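# Transfer the cap onto the other marker and snap it shut

## Task

Take the cap off its current marker, fit it onto the other marker and press until it clicks in place; at the end both markers have to be upright in the block.

## Robot and tools

Robot: two arms, left_arm (base near y = +0.39 m) and right_arm (base near y = -0.39 m), each with a five-digit dexterous hand (index, middle, ring, thumb). right_arm has a right hand, left_arm a mirrored left hand. Cameras: cam_high, cam_low, cam_left_wrist, cam_right_wrist, each 504x504.

Frame: everything uses the scene frame. Origin is at table-top height midway between the nominal bases; +x points out over the table, +y toward left_arm, +z up. Arm names do not match image sides. Printed hand positions may be off by a few centimetres.

Hand point axes (right hand): +z runs along straight fingers toward the tips, +y comes out of the palm face, +x crosses the palm away from the thumb. On the left hand +x points toward the thumb. A rigid mast sticks out near the wrist on the palm side and can collide with things.

Row layout (same in execute_actions and move): one flat list of 48 numbers, each in [-1, 1], always covering both arms. Order: left_arm dx, dy, dz, rx, ry, rz; then 16 left hand motor values; left current_limit; left speed; then the same 24 for right_arm. dx, dy, dz, rx, ry, rz are offsets, not poses: they are measured along scene axes from that arm's Hand target as it stood when the action or move began, and 1.0 equals 0.6 m or 180 degrees. rx, ry, rz form one rotation vector, turning about the Hand target position. Every row of one action counts from the same start; repeating an offset in a new call moves further. All six zero means hold the current Hand target. Orientation commands are clipped to 32 degrees from the measured one per step.

Hand motor order: index_abd, index_mcp, index_pip, index_dip, middle_abd, middle_mcp, middle_pip, middle_dip, ring_abd, ring_mcp, ring_pip, ring_dip, thumb_cmc, thumb_axl, thumb_mcp, thumb_ipl. These are absolute goal angles scaled between each hinge's stops; -1 generally bends or curls (finger _mcp/_pip/_dip toward the palm, thumb_cmc swings the thumb in front of the palm). Straight values: _abd 0.00, _mcp 0.75, _pip 0.58, _dip 0.70, thumb_cmc 0.71, thumb_axl 0.68, thumb_mcp 0.23, thumb_ipl 0.17. Zero is a real goal, so to leave a hand alone copy back its hand_goal, hand_current_limit and hand_speed. current_limit maps -1..+1 to 0..550 mA (start +0.4); speed maps to (speed+1)/2 of 8.5 rad/s (start -0.6). Settings persist until rewritten.

Tools:
- execute_actions(actions, cameras): actions is a list of actions; each action is a list of up to 15 rows, one per 1/30 s step, the last row held to fill 15 steps. An empty list returns the state with all cameras by default. cameras: list of names, ["all"], [] or null.
- move(target, speed, blend, stop_force, zero, blocking, cameras): straight-line path for each hand point. target is one 48-number row or up to 15 rows, all offsets counted from the same Hand targets. speed in m/s, 0.002 to 3.6 (default 0.25), rotation capped at twice that in rad/s; one value or one per target. blend in metres rounds corners in a list (0 = stop at each). stop_force in N, 3 to 120, shared by both arms, ends an arm's path when its wrist sensor feels that much push against the motion; not reliable for light or tipping objects or while rotating, and not allowed with blocking=false. zero (default true) re-zeros before the move. blocking=false returns early while the move continues. Paths ignore obstacles; avoid passing near an arm's own base.
- wait(seconds 0 to 10, cameras): lets time pass holding commands.
- stop(cameras): brakes a running move.
- zoom_image(camera, region [x0, y0, x1, y1] in pixels, at most 504 each way): closer look at that camera's newest image.
- zero_wrist_force(arm: "left_arm" or "right_arm"): resets the wrist force baseline.
- finished_scene(scene): give the current scene number; ends the scene irreversibly.

Results: per arm end_effector_position (m), end_effector_quat_wxyz, velocities, Hand target (the next offsets' origin; the hand may rest short of it, so send the gap as an offset), Joint positions and torques, Wrist force/torque (in the end-effector axes, plus the peak since last shown). Per hand: hand_goal, hand_measured, hand_current_ma, hand_state (moving, goal, blocked, overload). A move adds a move: line such as done, off_target, moving, held or fault, and limits=paced/held. done does not prove nothing was touched.

Avoid: arms are stiff, so aiming even slightly past a firm contact, or a force near 150 N or a wrist torque past 26.6 N m, stops the arm for 10 s. Fast moves hit harder and overshoot. Hands touching or gripping each other count as a press between arms and can fail the task. Motors at 495 mA or more for 5 s shut down; long high-load holds overheat arms (MOTOR HOT, then an over-temperature stop). Don't drop parts, release moving ones, slam, or let anything leave the table. After a HAND FAULT line the rest of that reply's robot calls are skipped. To stop pressing, command the target back behind the hand point.

Each tool is called after "Request:" as name(argument=value, ...), one argument or row to a line, values as JSON.

## Session

Request:
execute_actions(
  actions=[],
)

Scene clock: 0.00 s.
left_arm: end_effector_position=(+0.3985, +0.3042, +0.2209) hand_goal=(+0.000, +0.754, +0.576, +0.696, +0.000, +0.754, +0.576, +0.696, +0.000, +0.754, +0.576, +0.696, +0.714, +0.678, +0.226, +0.168) hand_measured=(+0.000, +0.754, +0.576, +0.696, +0.000, +0.754, +0.576, +0.696, +0.000, +0.754, +0.576, +0.696, +0.714, +0.678, +0.226, +0.168) hand_current_ma=(+0, +0, +0, +0, +0, +0, +0, +0, +0, +0, +0, +0, +0, +0, +0, +0) hand_state=(goal, goal, goal, goal, goal, goal, goal, goal, goal, goal, goal, goal, goal, goal, goal, goal) hand_current_limit=0.40 hand_speed=-0.60 end_effector_quat_wxyz=(-0.042, +0.772, +0.633, -0.033) | right_arm: end_effector_position=(+0.1158, -0.1986, +0.2951) hand_goal=(+0.000, +0.754, +0.576, +0.696, +0.000, +0.754, +0.576, +0.696, +0.000, +0.754, +0.576, +0.696, +0.714, +0.678, +0.226, +0.168) hand_measured=(+0.000, +0.754, +0.576, +0.696, +0.000, +0.754, +0.576, +0.696, +0.000, +0.754, +0.576, +0.696, +0.714, +0.678, +0.226, +0.168) hand_current_ma=(+0, +0, +0, +0, +0, +0, +0, +0, +0, +0, +0, +0, +0, +0, +0, +0) hand_state=(goal, goal, goal, goal, goal, goal, goal, goal, goal, goal, goal, goal, goal, goal, goal, goal) hand_current_limit=0.40 hand_speed=-0.60 end_effector_quat_wxyz=(-0.004, -0.623, +0.781, -0.050)
Joint positions: left_arm=[3.275 -1.159 -2.198 -1.456 1.606 0.309] | right_arm=[0.19 -2.214 2.151 -1.552 -1.661 3.515]
Joint velocities: within noise
Joint torques (N m): no reading
Wrist force (N): no reading
Wrist torque (N m): no reading
Wrist force, peak (N): no reading
Hand target: left_arm +0.3985, +0.3042, +0.2209; -0.042, +0.772, +0.633, -0.033 | right_arm +0.1158, -0.1986, +0.2951; -0.004, -0.623, +0.781, -0.050

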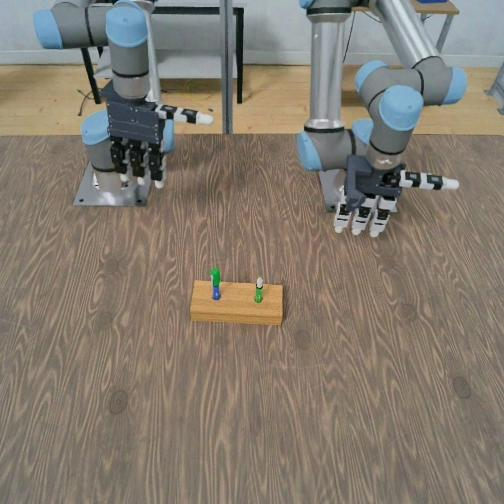

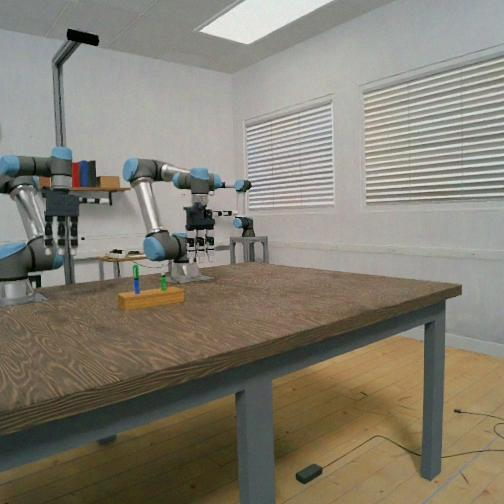

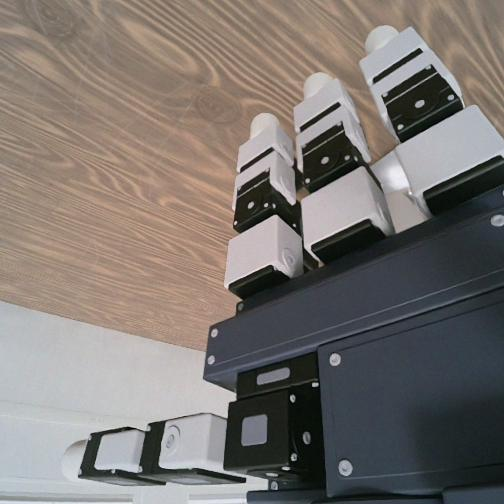

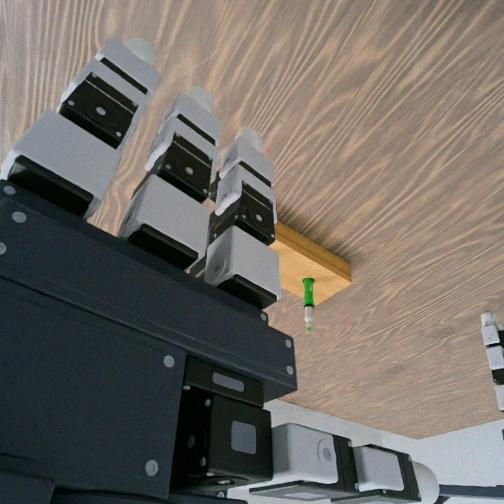

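Request:
zoom_image(
  camera="cam_high",
  region=[170, 250, 310, 340],
)

Request:
zoom_image(
  camera="cam_low",
  region=[100, 250, 200, 320],
)

Request:
zoom_image(
  camera="cam_right_wrist",
  region=[260, 210, 380, 350],
)

Scaled by 3.600.

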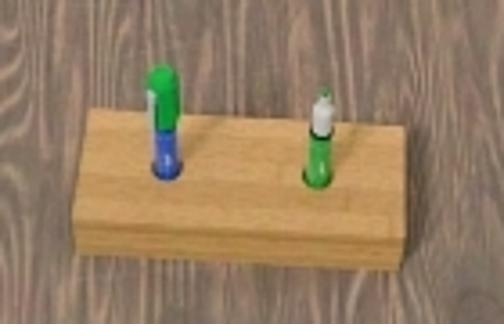

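Scaled by 5.040.

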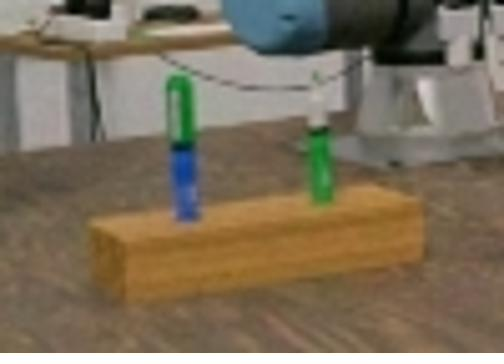

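Scaled by 3.600.

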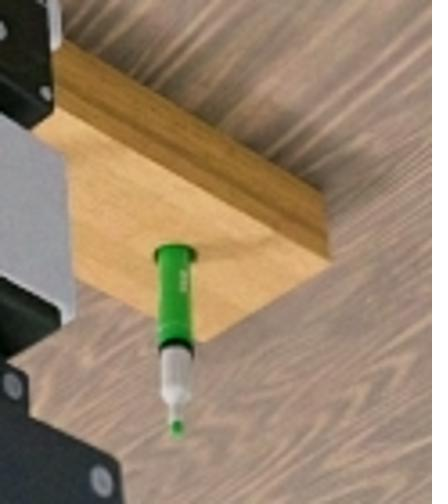

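Request:
zoom_image(
  camera="cam_right_wrist",
  region=[0, 0, 300, 300],
)

Request:
zoom_image(
  camera="cam_high",
  region=[290, 60, 470, 250],
)

Request:
zoom_image(
  camera="cam_high",
  region=[50, 60, 230, 250],
)

Scaled by 1.680.

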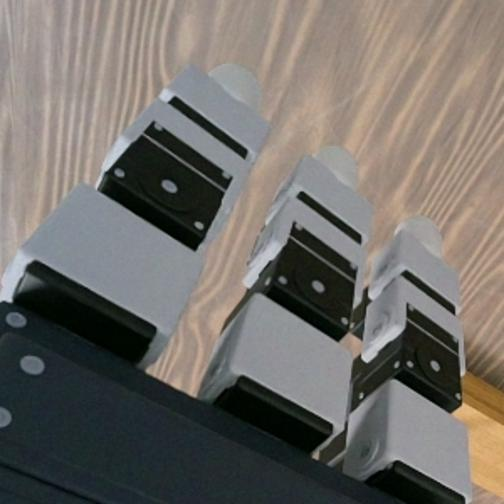

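Scaled by 2.653.

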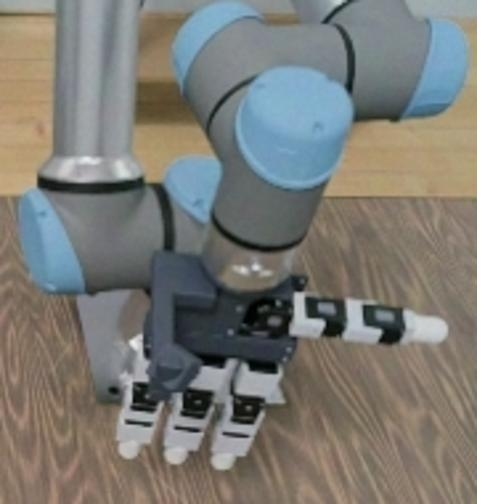

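Scaled by 2.653.

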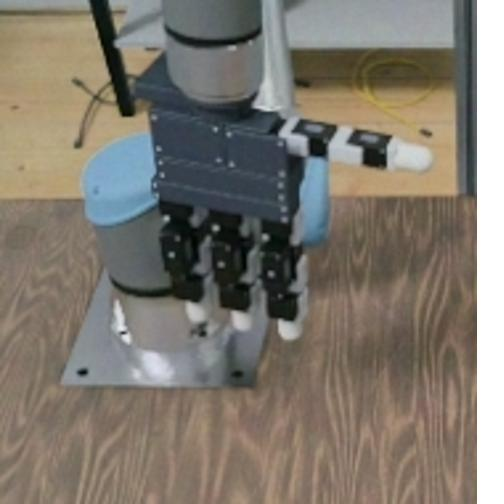

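Request:
move(
  target=[0,0,0,0,0,0, 0,0.754,0.576,0.696,0,0.754,0.576,0.696,0,0.754,0.576,0.696,0.714,0.678,0.226,0.168,0.4,-0.6, 0.357,0.131,0.0415,-0.0365,-0.4766,0.0744, 0,0.342,0.285,-0.029,0,0.342,0.285,-0.029,0,0.754,0.576,0.696,-0.571,0.677,0.112,-0.157,0.4,-0.6],
  speed=0.4,
  cameras=["all"],
)

Scene clock: 29.20 s.
left_arm: end_effector_position=(+0.3985, +0.3042, +0.2209) hand_goal=(+0.000, +0.754, +0.576, +0.696, +0.000, +0.754, +0.576, +0.696, +0.000, +0.754, +0.576, +0.696, +0.714, +0.678, +0.226, +0.168) hand_measured=(+0.000, +0.754, +0.576, +0.696, +0.000, +0.754, +0.576, +0.696, +0.000, +0.754, +0.576, +0.696, +0.714, +0.678, +0.224, +0.168) hand_current_ma=(+0, -2, +2, +0, +0, -2, +2, +0, +0, -2, +2, +0, +1, -2, -9, -1) hand_state=(goal, goal, goal, goal, goal, goal, goal, goal, goal, goal, goal, goal, goal, goal, goal, goal) hand_current_limit=0.40 hand_speed=-0.60 end_effector_quat_wxyz=(-0.042, +0.772, +0.633, -0.033) | right_arm: end_effector_position=(+0.2924, -0.1346, +0.3124) hand_goal=(+0.000, +0.342, +0.286, -0.028, +0.000, +0.342, +0.286, -0.028, +0.000, +0.754, +0.576, +0.696, -0.570, +0.678, +0.112, -0.156) hand_measured=(+0.000, +0.336, +0.288, -0.026, +0.000, +0.336, +0.288, -0.024, +0.000, +0.744, +0.576, +0.696, -0.568, +0.678, +0.110, -0.154) hand_current_ma=(+0, -20, +5, +9, +0, -20, +5, +10, +0, -36, -1, +0, +5, -2, -8, +5) hand_state=(goal, goal, goal, goal, goal, goal, goal, goal, goal, goal, goal, goal, goal, goal, goal, goal) hand_current_limit=0.40 hand_speed=-0.60 end_effector_quat_wxyz=(-0.414, +0.552, -0.581, +0.430)
Joint positions: left_arm=[3.275 -1.159 -2.198 -1.456 1.606 0.309] | right_arm=[0.6 -1.896 2.43 -3.327 -2.148 3.344]
Joint torques (N m): left_arm=[0.6 4.71 23.85 2.26 -0.02 -0.08] | right_arm=[-9.21 -16.47 -30.52 0.51 2.14 1.31]
Wrist force (N): left_arm=[0.0 0.1 0.1] | right_arm=[0.2 3.1 -0.7]
Wrist torque (N m): left_arm=[0.00 0.00 0.00] | right_arm=[0.31 -0.04 0.13]
Wrist force, peak (N): left_arm=[-0.1 0.3 0.5] | right_arm=[-1.2 6.5 1.7]
Hand target: left_arm +0.3985, +0.3042, +0.2209; -0.042, +0.772, +0.633, -0.033 | right_arm +0.2924, -0.1346, +0.3124; -0.414, +0.552, -0.581, +0.430 (not the last commanded pose)
Off the commanded pose: left_arm 0.000 m, 0 deg | right_arm 0.041 m, 17 deg.
move: held (right_arm; a check stopped the path); limits=held
pose unreachable (right arm): on one or more control steps of this call, first in action 0 (counted from 0), this arm could not follow its commanded pose, so it was not sent that pose on those steps. It may still have moved: this result reports where it is.
cause: moving toward the commanded pose would bring two parts of the arm too close to each other (joints 4 (wrist 1) to 6 (wrist 3) lie between them).

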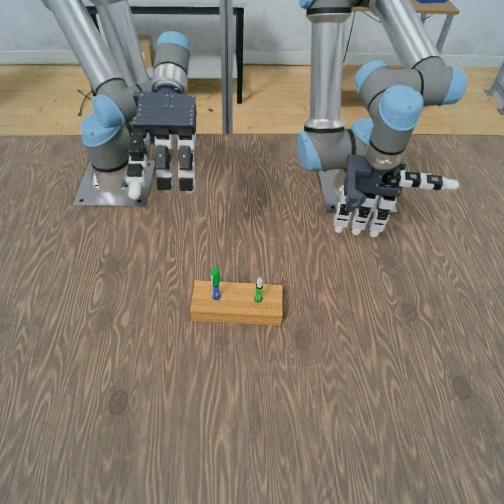

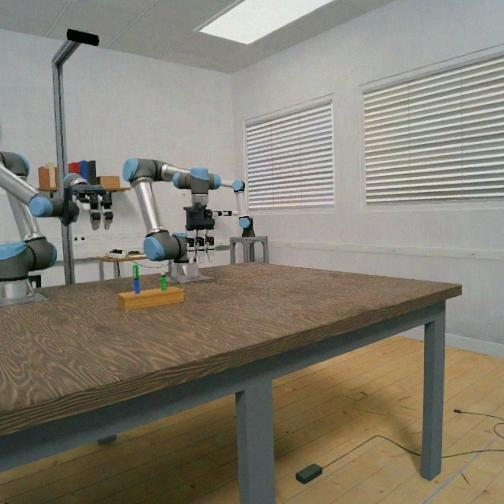

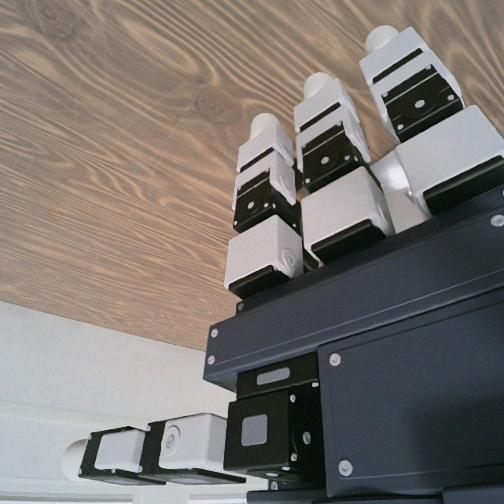

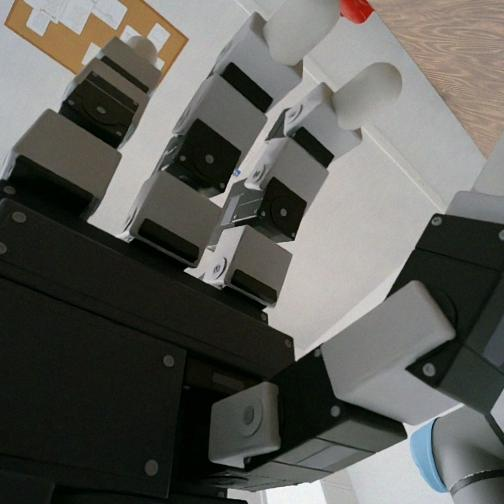

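Request:
move(
  target=[0,0,0,0,0,0, 0,0.754,0.576,0.696,0,0.754,0.576,0.696,0,0.754,0.576,0.696,0.714,0.678,0.226,0.168,0.4,-0.6, 0.1127,-0.0257,0.0127,0.0134,-0.0358,0.2922, 0,0.342,0.285,-0.029,0,0.342,0.285,-0.029,0,0.754,0.576,0.696,-0.571,0.677,0.112,-0.157,0.4,-0.6],
  speed=0.4,
  cameras=["all"],
)

Scene clock: 40.23 s.
left_arm: end_effector_position=(+0.3985, +0.3042, +0.2209) hand_goal=(+0.000, +0.754, +0.576, +0.696, +0.000, +0.754, +0.576, +0.696, +0.000, +0.754, +0.576, +0.696, +0.714, +0.678, +0.226, +0.168) hand_measured=(+0.000, +0.754, +0.576, +0.696, +0.000, +0.754, +0.576, +0.696, +0.000, +0.754, +0.576, +0.696, +0.714, +0.678, +0.224, +0.168) hand_current_ma=(+0, -2, +2, +0, +0, -2, +2, +0, +0, -2, +2, +0, +1, -2, -9, -1) hand_state=(goal, goal, goal, goal, goal, goal, goal, goal, goal, goal, goal, goal, goal, goal, goal, goal) hand_current_limit=0.40 hand_speed=-0.60 end_effector_quat_wxyz=(-0.042, +0.772, +0.633, -0.033) | right_arm: end_effector_position=(+0.3600, -0.1500, +0.3200) hand_goal=(+0.000, +0.342, +0.286, -0.028, +0.000, +0.342, +0.286, -0.028, +0.000, +0.754, +0.576, +0.696, -0.570, +0.678, +0.112, -0.156) hand_measured=(+0.000, +0.336, +0.288, -0.026, +0.000, +0.336, +0.288, -0.024, +0.000, +0.744, +0.576, +0.696, -0.568, +0.678, +0.110, -0.154) hand_current_ma=(+0, -21, +5, +9, +0, -20, +5, +10, +0, -36, -1, +0, +5, -2, -7, +5) hand_state=(goal, goal, goal, goal, goal, goal, goal, goal, goal, goal, goal, goal, goal, goal, goal, goal) hand_current_limit=0.40 hand_speed=-0.60 end_effector_quat_wxyz=(-0.604, +0.720, -0.262, +0.220)
Joint positions: left_arm=[3.275 -1.159 -2.198 -1.456 1.606 0.309] | right_arm=[-0.236 -1.85 2.442 -3.329 -0.456 2.774]
Joint torques (N m): left_arm=[-0.02 5.2 23.24 2.25 -0.11 -0.15] | right_arm=[-9.51 3.94 -29.09 1.11 3.03 -1.54]
Wrist force (N): left_arm=[0.1 0.2 0.2] | right_arm=[0.1 3.2 -0.7]
Wrist torque (N m): left_arm=[0.00 -0.01 0.00] | right_arm=[0.30 -0.02 0.26]
Wrist force, peak (N): left_arm=[0.1 0.2 0.5] | right_arm=[-0.2 4.3 -1.2]
Hand target: left_arm +0.3985, +0.3042, +0.2209; -0.042, +0.772, +0.633, -0.033 | right_arm +0.3600, -0.1500, +0.3200; -0.604, +0.720, -0.262, +0.220
Off the commanded pose: left_arm 0.000 m, 0 deg | right_arm 0.000 m, 0 deg.
move: done

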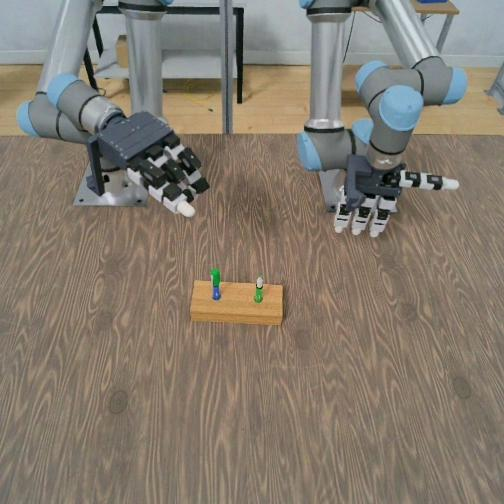

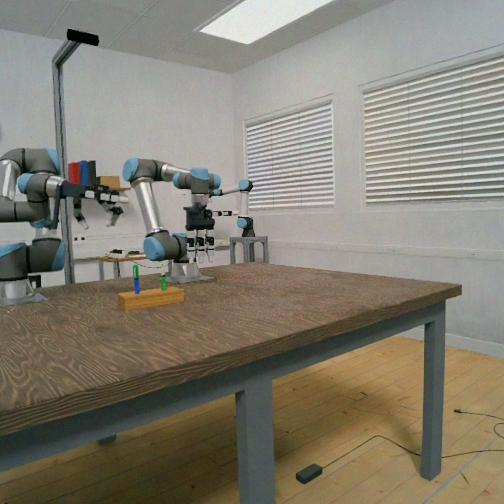

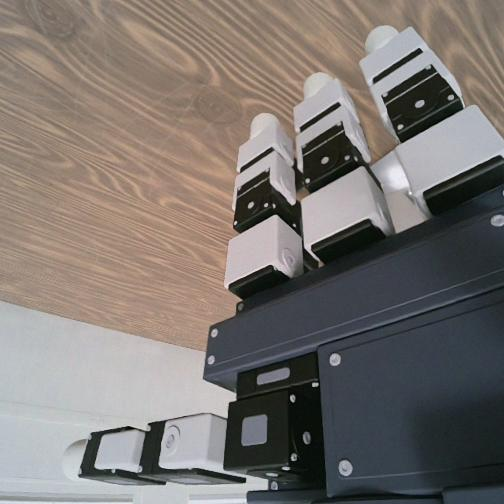

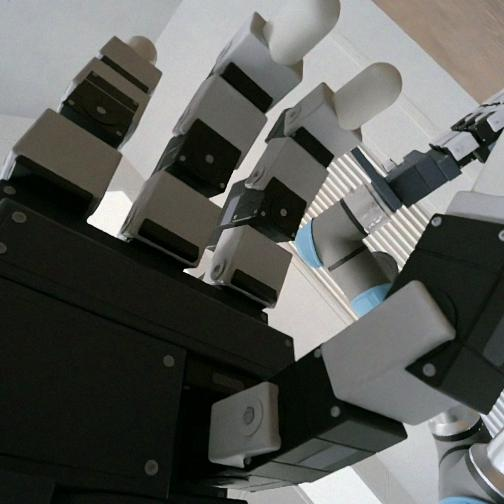

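Request:
move(
  target=[0,0,0,0,0,0, 0,0.754,0.576,0.696,0,0.754,0.576,0.696,0,0.754,0.576,0.696,0.714,0.678,0.226,0.168,0.4,-0.6, 0.14,0.1633,-0.1667,0,0,0, 0,0.342,0.285,-0.029,0,0.342,0.285,-0.029,0,0.754,0.576,0.696,-0.571,0.677,0.112,-0.157,0.4,-0.6],
  speed=0.25,
  cameras=["all"],
)

Request:
zoom_image(
  camera="cam_high",
  region=[150, 200, 300, 340],
)

Request:
zoom_image(
  camera="cam_low",
  region=[80, 200, 220, 330],
)

Scene clock: 43.13 s.
left_arm: end_effector_position=(+0.3985, +0.3042, +0.2209) hand_goal=(+0.000, +0.754, +0.576, +0.696, +0.000, +0.754, +0.576, +0.696, +0.000, +0.754, +0.576, +0.696, +0.714, +0.678, +0.226, +0.168) hand_measured=(+0.000, +0.754, +0.576, +0.696, +0.000, +0.754, +0.576, +0.696, +0.000, +0.754, +0.576, +0.696, +0.714, +0.678, +0.224, +0.168) hand_current_ma=(+0, -2, +2, +0, +0, -2, +2, +0, +0, -2, +2, +0, +1, -2, -9, -1) hand_state=(goal, goal, goal, goal, goal, goal, goal, goal, goal, goal, goal, goal, goal, goal, goal, goal) hand_current_limit=0.40 hand_speed=-0.60 end_effector_quat_wxyz=(-0.042, +0.772, +0.633, -0.033) | right_arm: end_effector_position=(+0.4440, -0.0521, +0.2200) hand_goal=(+0.000, +0.342, +0.286, -0.028, +0.000, +0.342, +0.286, -0.028, +0.000, +0.754, +0.576, +0.696, -0.570, +0.678, +0.112, -0.156) hand_measured=(+0.000, +0.336, +0.288, -0.026, +0.000, +0.336, +0.288, -0.026, +0.000, +0.744, +0.576, +0.696, -0.568, +0.678, +0.110, -0.154) hand_current_ma=(+0, -21, +5, +9, +0, -20, +5, +10, +0, -36, -1, +0, +5, -2, -6, +5) hand_state=(goal, goal, goal, goal, goal, goal, goal, goal, goal, goal, goal, goal, goal, goal, goal, goal) hand_current_limit=0.40 hand_speed=-0.60 end_effector_quat_wxyz=(-0.604, +0.720, -0.262, +0.220)
Joint positions: left_arm=[3.275 -1.159 -2.198 -1.456 1.606 0.309] | right_arm=[0.109 -1.281 2.247 -3.86 -0.784 2.964]
Joint torques (N m): left_arm=[-0.38 4.25 23.33 2.42 -0.14 -0.07] | right_arm=[10 -13.65 -23.8 -5.3 -2.42 1.33]
Wrist force (N): left_arm=[-0.3 0.0 0.1] | right_arm=[0.1 3.6 -1.1]
Wrist torque (N m): left_arm=[-0.02 0.05 -0.03] | right_arm=[0.35 0.03 0.21]
Wrist force, peak (N): left_arm=[0.0 0.4 0.4] | right_arm=[0.0 4.4 0.1]
Hand target: left_arm +0.3985, +0.3042, +0.2209; -0.042, +0.772, +0.633, -0.033 | right_arm +0.4440, -0.0521, +0.2200; -0.604, +0.720, -0.262, +0.220
Off the commanded pose: left_arm 0.000 m, 0 deg | right_arm 0.000 m, 0 deg.
move: done

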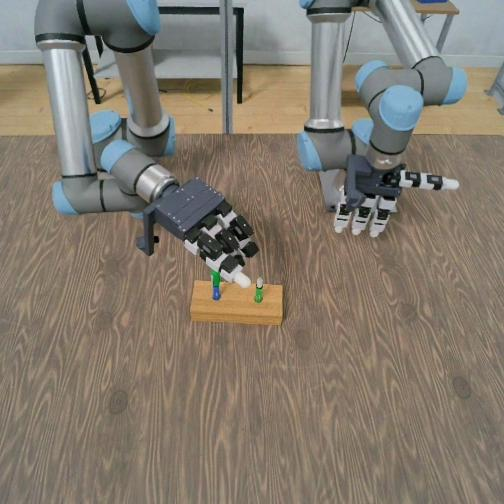

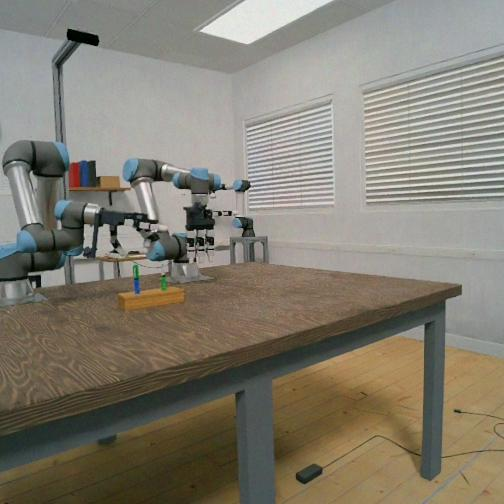

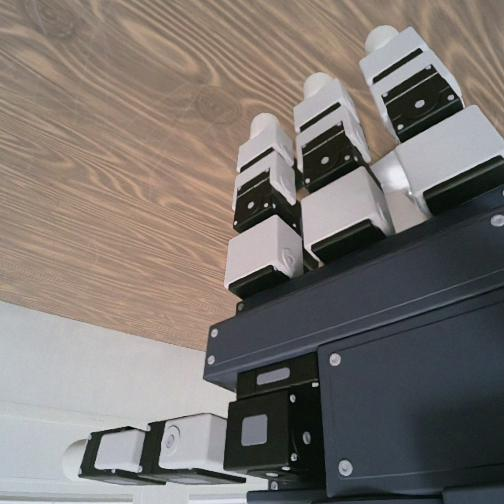

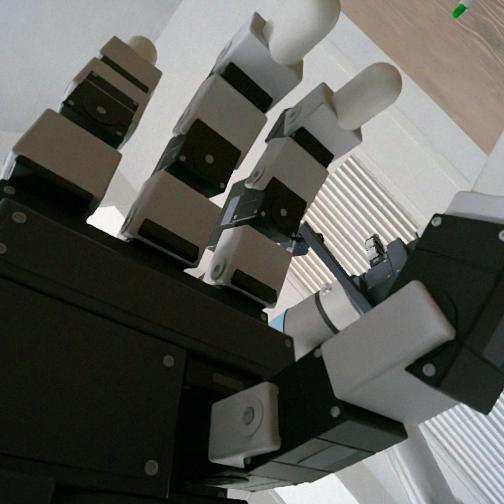

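Scaled by 3.360.

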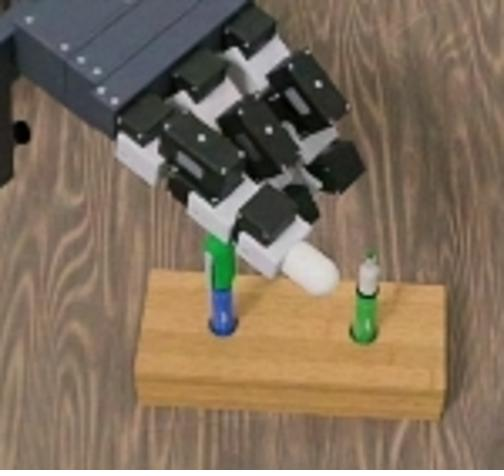

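Scaled by 3.600.

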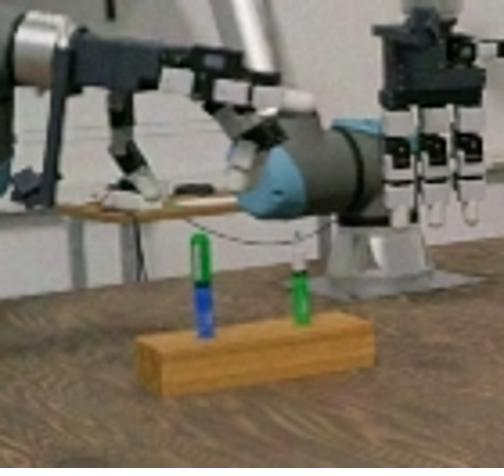

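Request:
zoom_image(
  camera="cam_low",
  region=[90, 210, 180, 310],
)

Request:
zoom_image(
  camera="cam_right_wrist",
  region=[250, 0, 504, 254],
)

Scaled by 5.040.

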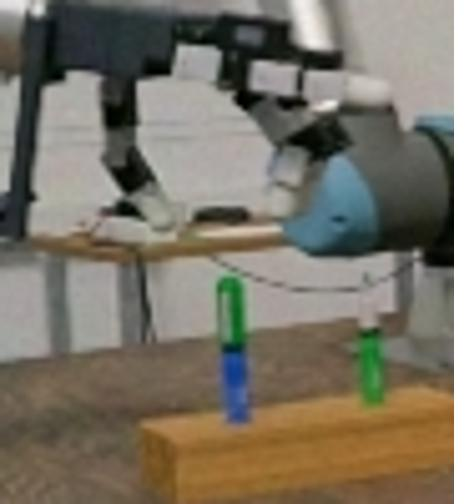

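Scaled by 1.984.

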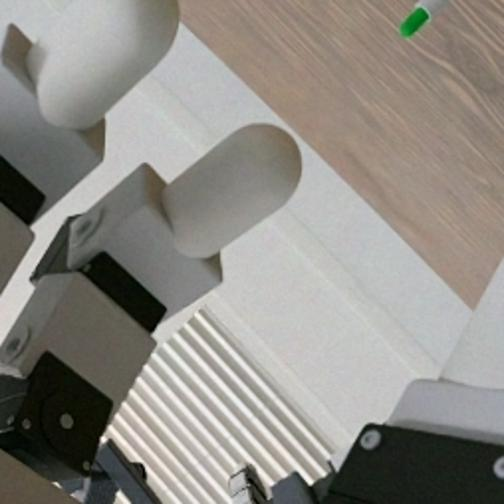

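Request:
zoom_image(
  camera="cam_low",
  region=[160, 190, 260, 290],
)

Request:
zoom_image(
  camera="cam_low",
  region=[60, 200, 150, 290],
)

Scaled by 5.040.

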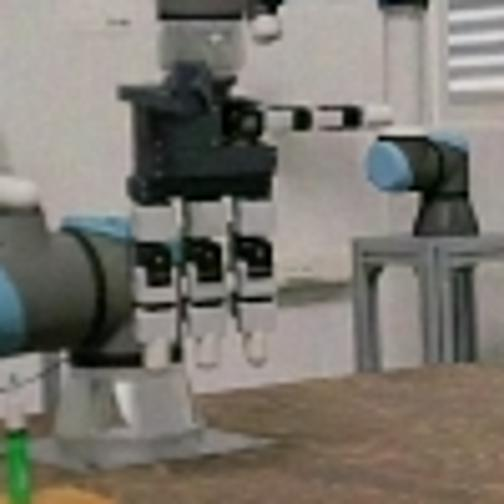

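Scaled by 5.600.

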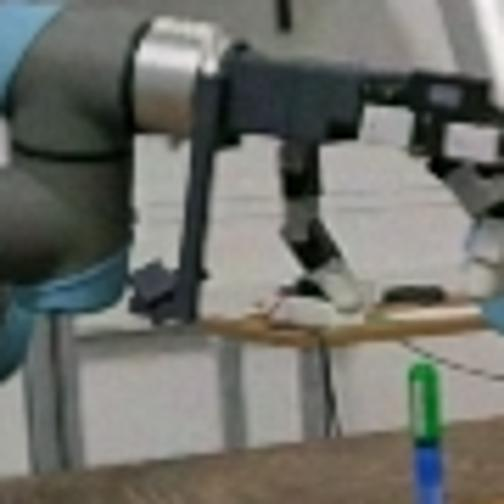

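Request:
move(
  target=[0,0,0,0,0,0, 0,0.754,0.576,0.696,0,0.754,0.576,0.696,0,0.754,0.576,0.696,0.714,0.678,0.226,0.168,0.4,-0.6, 0,0,-0.0833,0,0,0, 0,0.342,0.285,-0.029,0,0.342,0.285,-0.029,0,-0.48,-0.74,-0.17,-0.571,0.677,0.112,-0.157,0.4,-0.6],
  speed=0.15,
  cameras=["cam_high","cam_low","cam_right_wrist"],
)

Request:
zoom_image(
  camera="cam_high",
  region=[180, 230, 280, 330],
)

Request:
zoom_image(
  camera="cam_low",
  region=[90, 220, 180, 310],
)

Request:
zoom_image(
  camera="cam_right_wrist",
  region=[250, 0, 504, 254],
)

Scene clock: 61.37 s.
left_arm: end_effector_position=(+0.3985, +0.3042, +0.2209) hand_goal=(+0.000, +0.754, +0.576, +0.696, +0.000, +0.754, +0.576, +0.696, +0.000, +0.754, +0.576, +0.696, +0.714, +0.678, +0.226, +0.168) hand_measured=(+0.000, +0.754, +0.576, +0.696, +0.000, +0.754, +0.576, +0.696, +0.000, +0.754, +0.576, +0.696, +0.714, +0.678, +0.224, +0.168) hand_current_ma=(+0, -2, +2, +0, +0, -2, +2, +0, +0, -2, +2, +0, +1, -2, -9, -1) hand_state=(goal, goal, goal, goal, goal, goal, goal, goal, goal, goal, goal, goal, goal, goal, goal, goal) hand_current_limit=0.40 hand_speed=-0.60 end_effector_quat_wxyz=(-0.042, +0.772, +0.633, -0.033) | right_arm: end_effector_position=(+0.4440, -0.0521, +0.1700) hand_goal=(+0.000, +0.342, +0.286, -0.028, +0.000, +0.342, +0.286, -0.028, +0.000, -0.480, -0.740, -0.170, -0.570, +0.678, +0.112, -0.156) hand_measured=(+0.000, +0.336, +0.288, -0.026, +0.000, +0.336, +0.288, -0.026, +0.000, -0.434, -0.690, -0.164, -0.568, +0.678, +0.110, -0.154) hand_current_ma=(+0, -21, +5, +9, +0, -20, +5, +10, +0, +205, +212, +23, +5, -2, -6, +5) hand_state=(goal, goal, goal, goal, goal, goal, goal, goal, goal, blocked, blocked, goal, goal, goal, goal, goal) hand_current_limit=0.40 hand_speed=-0.60 end_effector_quat_wxyz=(-0.604, +0.720, -0.262, +0.220)
Joint positions: left_arm=[3.275 -1.159 -2.198 -1.456 1.606 0.309] | right_arm=[0.109 -1.149 2.27 -4.014 -0.784 2.964]
Joint torques (N m): left_arm=[0.26 4.79 24.05 2.52 -0.01 -0.25] | right_arm=[6.12 -16.6 -3.68 -5.13 1.35 1.45]
Wrist force (N): left_arm=[0.1 0.2 0.3] | right_arm=[0.5 3.1 -1.6]
Wrist torque (N m): left_arm=[0.01 0.00 0.00] | right_arm=[0.39 -0.02 0.23]
Wrist force, peak (N): left_arm=[0.5 0.1 0.2] | right_arm=[0.1 4.1 -0.9]
Hand target: left_arm +0.3985, +0.3042, +0.2209; -0.042, +0.772, +0.633, -0.033 | right_arm +0.4440, -0.0521, +0.1700; -0.604, +0.720, -0.262, +0.220
Off the commanded pose: left_arm 0.000 m, 0 deg | right_arm 0.000 m, 0 deg.
move: done
Images, in order (width x height): cam_high 504x504, cam_low 504x504, cam_right_wrist 504x504.

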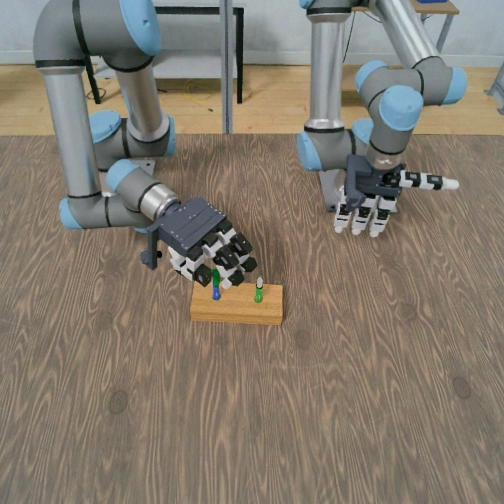

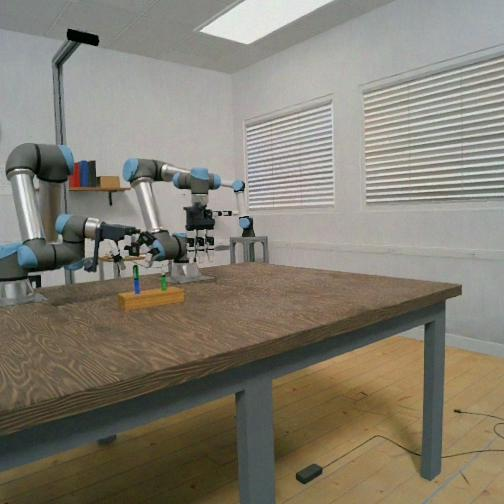

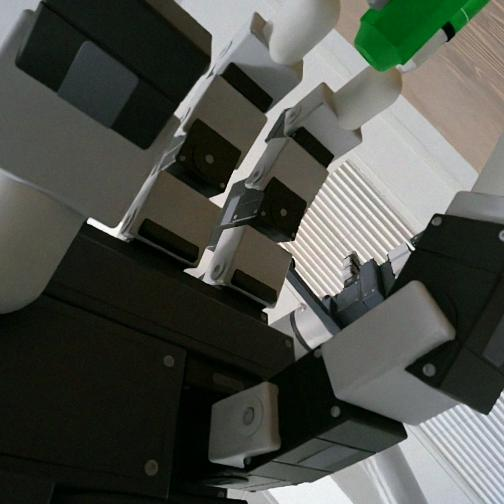

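Scaled by 5.040.

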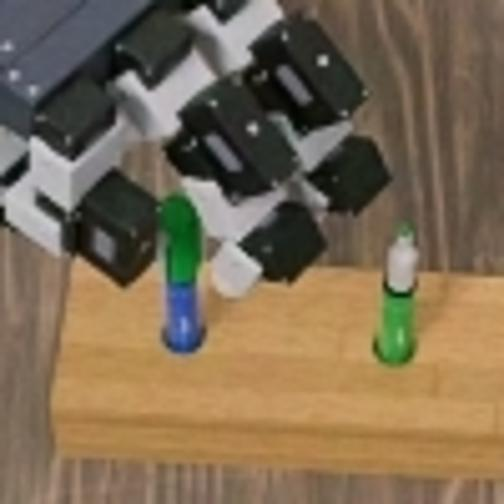

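Scaled by 5.600.

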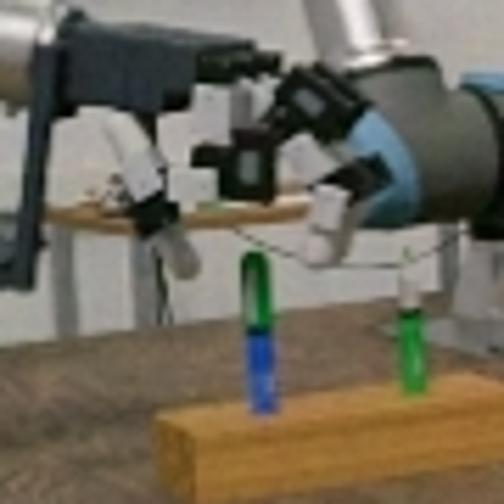

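Scaled by 1.984.

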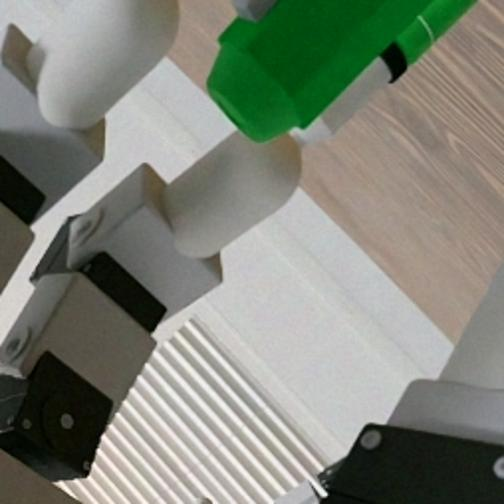

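Request:
move(
  target=[0,0,0,0,0,0, 0,0.754,0.576,0.696,0,0.754,0.576,0.696,0,0.754,0.576,0.696,0.714,0.678,0.226,0.168,0.4,-0.6, 0.0166,-0.014,-0.0667,0,0,0, -0.2,0.342,0.285,-0.029,0.2,0.342,0.285,-0.029,0,-0.42,-0.66,-0.16,-0.686,0.677,0.112,-0.157,0.4,-0.6],
  speed=0.12,
  cameras=["cam_high","cam_low","cam_right_wrist"],
)

Request:
zoom_image(
  camera="cam_high",
  region=[180, 230, 280, 330],
)

Request:
zoom_image(
  camera="cam_low",
  region=[90, 220, 180, 310],
)

Request:
zoom_image(
  camera="cam_right_wrist",
  region=[250, 0, 504, 254],
)

Scene clock: 67.00 s.
left_arm: end_effector_position=(+0.3985, +0.3042, +0.2209) hand_goal=(+0.000, +0.754, +0.576, +0.696, +0.000, +0.754, +0.576, +0.696, +0.000, +0.754, +0.576, +0.696, +0.714, +0.678, +0.226, +0.168) hand_measured=(+0.000, +0.754, +0.576, +0.696, +0.000, +0.754, +0.576, +0.696, +0.000, +0.754, +0.576, +0.696, +0.714, +0.678, +0.224, +0.168) hand_current_ma=(+0, -2, +2, +0, +0, -2, +2, +0, +0, -2, +2, +0, +1, -2, -9, -1) hand_state=(goal, goal, goal, goal, goal, goal, goal, goal, goal, goal, goal, goal, goal, goal, goal, goal) hand_current_limit=0.40 hand_speed=-0.60 end_effector_quat_wxyz=(-0.042, +0.772, +0.633, -0.033) | right_arm: end_effector_position=(+0.4540, -0.0605, +0.1301) hand_goal=(-0.200, +0.342, +0.286, -0.028, +0.200, +0.342, +0.286, -0.028, +0.000, -0.420, -0.660, -0.160, -0.686, +0.678, +0.112, -0.156) hand_measured=(-0.112, +0.336, +0.286, -0.026, +0.112, +0.336, +0.284, -0.026, +0.000, -0.418, -0.660, -0.160, -0.682, +0.678, +0.110, -0.154) hand_current_ma=(+335, -21, -2, +5, -338, -20, -4, +5, +0, +8, +3, -3, +12, -2, -6, +5) hand_state=(blocked, goal, goal, goal, blocked, goal, goal, goal, goal, goal, goal, goal, goal, goal, goal, goal) hand_current_limit=0.40 hand_speed=-0.60 end_effector_quat_wxyz=(-0.604, +0.720, -0.262, +0.220)
Joint positions: left_arm=[3.275 -1.159 -2.198 -1.456 1.606 0.309] | right_arm=[0.085 -1.03 2.26 -4.117 -0.761 2.955]
Joint torques (N m): left_arm=[-0.03 5.37 24.07 2.64 -0.14 -0.29] | right_arm=[-10.15 -18.96 -19.1 -5.15 2.69 1.3]
Wrist force (N): left_arm=[0.2 0.1 0.1] | right_arm=[0.3 3.3 -1.0]
Wrist torque (N m): left_arm=[0.01 -0.01 0.01] | right_arm=[0.37 0.01 0.33]
Wrist force, peak (N): left_arm=[0.0 0.5 0.1] | right_arm=[0.6 4.1 -1.2]
Hand target: left_arm +0.3985, +0.3042, +0.2209; -0.042, +0.772, +0.633, -0.033 | right_arm +0.4540, -0.0605, +0.1300; -0.604, +0.720, -0.262, +0.220
Off the commanded pose: left_arm 0.000 m, 0 deg | right_arm 0.000 m, 0 deg.
move: done
Images, in order (width x height): cam_high 504x504, cam_low 504x504, cam_right_wrist 504x504.

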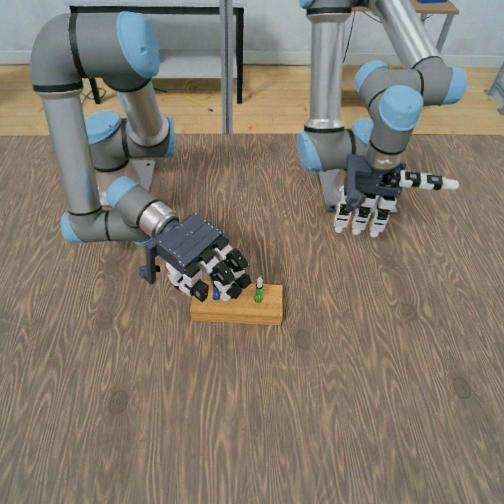

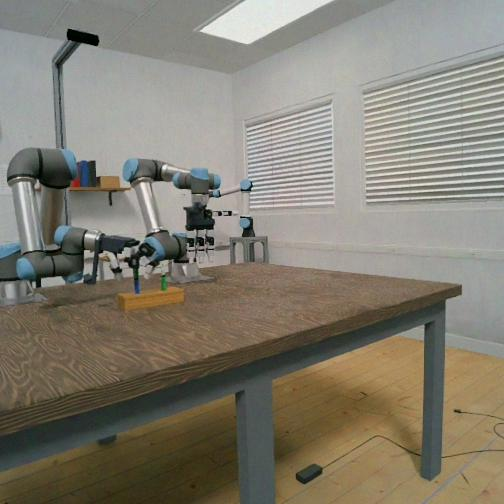

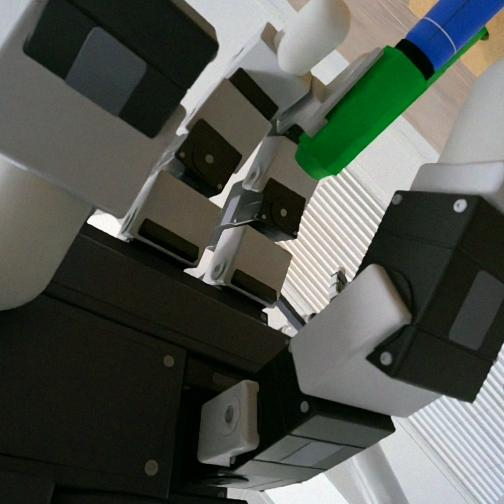

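Scaled by 5.040.

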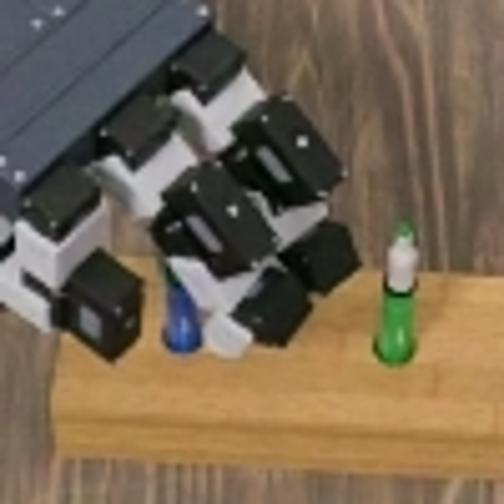

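Scaled by 5.600.

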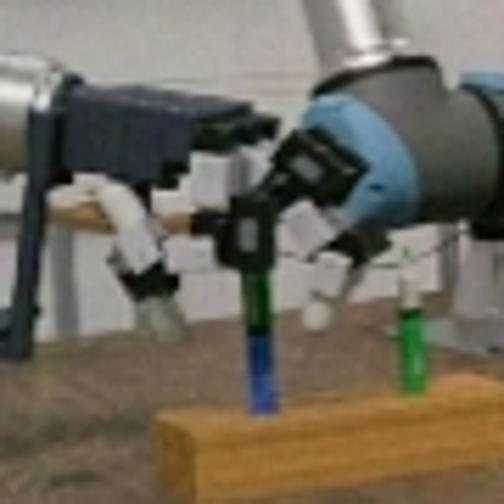

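Scaled by 1.984.

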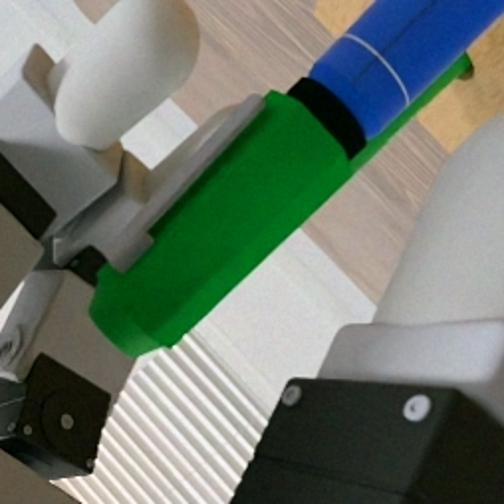

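Request:
move(
  target=[0,0,0,0,0,0, 0,0.754,0.576,0.696,0,0.754,0.576,0.696,0,0.754,0.576,0.696,0.714,0.678,0.226,0.168,0.4,-0.6, 0.0065,0.0077,0,0,0,0, -0.11,0.342,0.285,-0.029,0.11,0.342,0.285,-0.029,0,-0.42,-0.66,-0.16,-0.686,0.677,0.112,-0.157,0.2,-0.8],
  speed=0.05,
)

Request:
move(
  target=[0,0,0,0,0,0, 0,0.754,0.576,0.696,0,0.754,0.576,0.696,0,0.754,0.576,0.696,0.714,0.678,0.226,0.168,0.4,-0.6, 0,0,0,0,0,0, -0.11,0.068,0.504,-0.681,0.11,0.068,0.504,-0.681,0,-0.42,-0.66,-0.16,-0.686,0.677,-0.135,-0.373,0,-0.85],
  speed=0.05,
  cameras=["cam_high","cam_low","cam_right_wrist"],
)

Request:
zoom_image(
  camera="cam_low",
  region=[90, 220, 180, 310],
)

Request:
zoom_image(
  camera="cam_right_wrist",
  region=[250, 0, 504, 254],
)

Scene clock: 70.70 s.
left_arm: end_effector_position=(+0.3985, +0.3042, +0.2209) hand_goal=(+0.000, +0.754, +0.576, +0.696, +0.000, +0.754, +0.576, +0.696, +0.000, +0.754, +0.576, +0.696, +0.714, +0.678, +0.226, +0.168) hand_measured=(+0.000, +0.754, +0.576, +0.696, +0.000, +0.754, +0.576, +0.696, +0.000, +0.754, +0.576, +0.696, +0.714, +0.678, +0.224, +0.168) hand_current_ma=(+0, -2, +2, +0, +0, -2, +2, +0, +0, -2, +2, +0, +1, -2, -9, -1) hand_state=(goal, goal, goal, goal, goal, goal, goal, goal, goal, goal, goal, goal, goal, goal, goal, goal) hand_current_limit=0.40 hand_speed=-0.60 end_effector_quat_wxyz=(-0.042, +0.772, +0.633, -0.033) | right_arm: end_effector_position=(+0.4578, -0.0559, +0.1300) hand_goal=(-0.110, +0.342, +0.286, -0.028, +0.110, +0.342, +0.286, -0.028, +0.000, -0.420, -0.660, -0.160, -0.686, +0.678, +0.112, -0.156) hand_measured=(-0.102, +0.336, +0.286, -0.026, +0.102, +0.336, +0.284, -0.026, +0.000, -0.418, -0.660, -0.160, -0.682, +0.678, +0.110, -0.154) hand_current_ma=(+23, -21, -2, +5, -25, -20, -4, +5, +0, +8, +3, -3, +11, -2, -6, +5) hand_state=(goal, goal, goal, goal, goal, goal, goal, goal, goal, goal, goal, goal, goal, goal, goal, goal) hand_current_limit=0.20 hand_speed=-0.80 end_effector_quat_wxyz=(-0.604, +0.720, -0.262, +0.220)
Joint positions: left_arm=[3.275 -1.159 -2.198 -1.456 1.606 0.309] | right_arm=[0.097 -1.023 2.244 -4.11 -0.772 2.96]
Joint torques (N m): left_arm=[0.66 5.7 24.33 2.57 -0.1 -0.13] | right_arm=[12.29 -19.29 -20.15 1 -2.59 1.22]
Wrist force (N): left_arm=[0.0 0.1 0.2] | right_arm=[0.4 3.5 -0.9]
Wrist torque (N m): left_arm=[0.00 0.01 -0.01] | right_arm=[0.36 -0.03 0.28]
Wrist force, peak (N): left_arm=[0.0 0.4 0.2] | right_arm=[0.4 3.9 -1.1]
Hand target: left_arm +0.3985, +0.3042, +0.2209; -0.042, +0.772, +0.633, -0.033 | right_arm +0.4579, -0.0558, +0.1300; -0.604, +0.720, -0.262, +0.220
Off the commanded pose: left_arm 0.000 m, 0 deg | right_arm 0.000 m, 0 deg.
move: done

Scene clock: 72.20 s.
left_arm: end_effector_position=(+0.3985, +0.3042, +0.2209) hand_goal=(+0.000, +0.754, +0.576, +0.696, +0.000, +0.754, +0.576, +0.696, +0.000, +0.754, +0.576, +0.696, +0.714, +0.678, +0.226, +0.168) hand_measured=(+0.000, +0.754, +0.576, +0.696, +0.000, +0.754, +0.576, +0.696, +0.000, +0.754, +0.576, +0.696, +0.714, +0.678, +0.224, +0.168) hand_current_ma=(+0, -2, +2, +0, +0, -2, +2, +0, +0, -2, +2, +0, +1, -2, -9, -1) hand_state=(goal, goal, goal, goal, goal, goal, goal, goal, goal, goal, goal, goal, goal, goal, goal, goal) hand_current_limit=0.40 hand_speed=-0.60 end_effector_quat_wxyz=(-0.042, +0.772, +0.633, -0.033) | right_arm: end_effector_position=(+0.4579, -0.0558, +0.1300) hand_goal=(-0.110, +0.068, +0.504, -0.680, +0.110, +0.068, +0.504, -0.680, +0.000, -0.420, -0.660, -0.160, -0.686, +0.678, -0.134, -0.372) hand_measured=(-0.090, +0.104, +0.534, -0.656, +0.092, +0.080, +0.516, -0.656, +0.000, -0.418, -0.660, -0.160, -0.684, +0.680, -0.094, -0.374) hand_current_ma=(+69, +160, +125, +92, -57, +48, +47, +93, +0, +8, +3, -3, +9, +12, +223, -6) hand_state=(blocked, blocked, blocked, blocked, goal, goal, goal, blocked, goal, goal, goal, goal, goal, goal, blocked, goal) hand_current_limit=0.00 hand_speed=-0.85 end_effector_quat_wxyz=(-0.604, +0.720, -0.262, +0.220)
Joint positions: left_arm=[3.275 -1.159 -2.198 -1.456 1.606 0.309] | right_arm=[0.097 -1.023 2.243 -4.11 -0.772 2.96]
Joint torques (N m): left_arm=[0.12 4.73 24.29 2.53 -0.15 -0.39] | right_arm=[10.9 -22.37 -20.14 -0.67 -1.4 1.25]
Wrist force (N): left_arm=[0.0 0.2 0.1] | right_arm=[-0.2 5.1 -1.5]
Wrist torque (N m): left_arm=[0.02 0.00 -0.01] | right_arm=[0.40 0.01 0.25]
Wrist force, peak (N): left_arm=[0.0 0.4 0.1] | right_arm=[0.2 5.3 -1.4]
Hand target: left_arm +0.3985, +0.3042, +0.2209; -0.042, +0.772, +0.633, -0.033 | right_arm +0.4579, -0.0558, +0.1300; -0.604, +0.720, -0.262, +0.220
Off the commanded pose: left_arm 0.000 m, 0 deg | right_arm 0.000 m, 0 deg.
move: done
Images, in order (width x height): cam_high 504x504, cam_low 504x504, cam_right_wrist 504x504.

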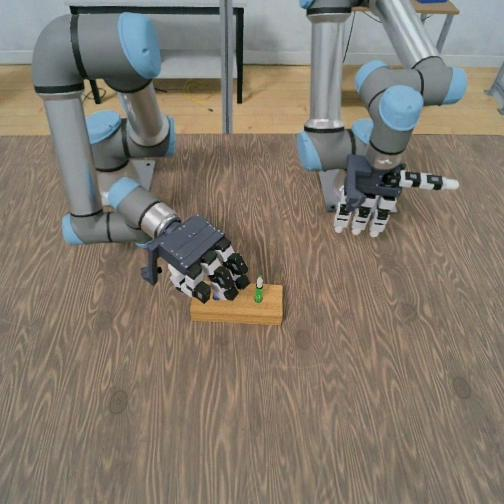

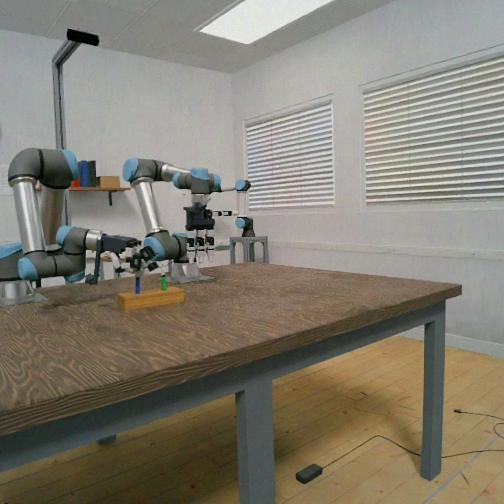

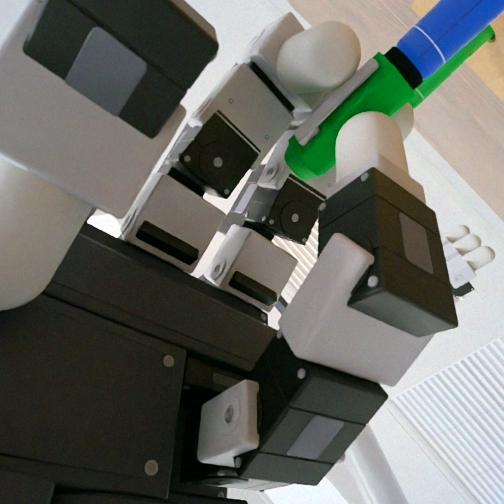

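Scaled by 5.600.

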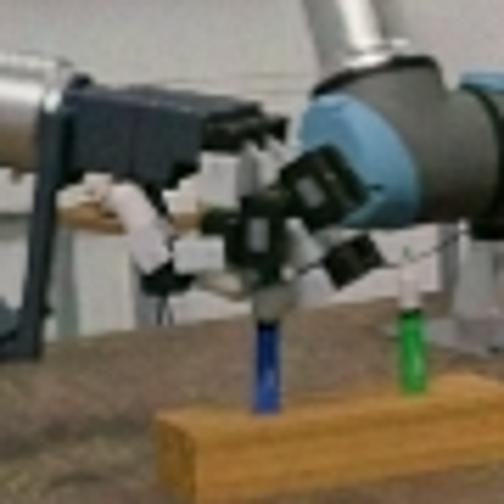

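Scaled by 1.984.

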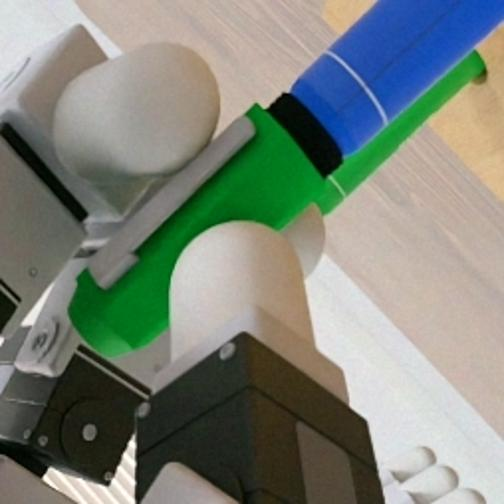

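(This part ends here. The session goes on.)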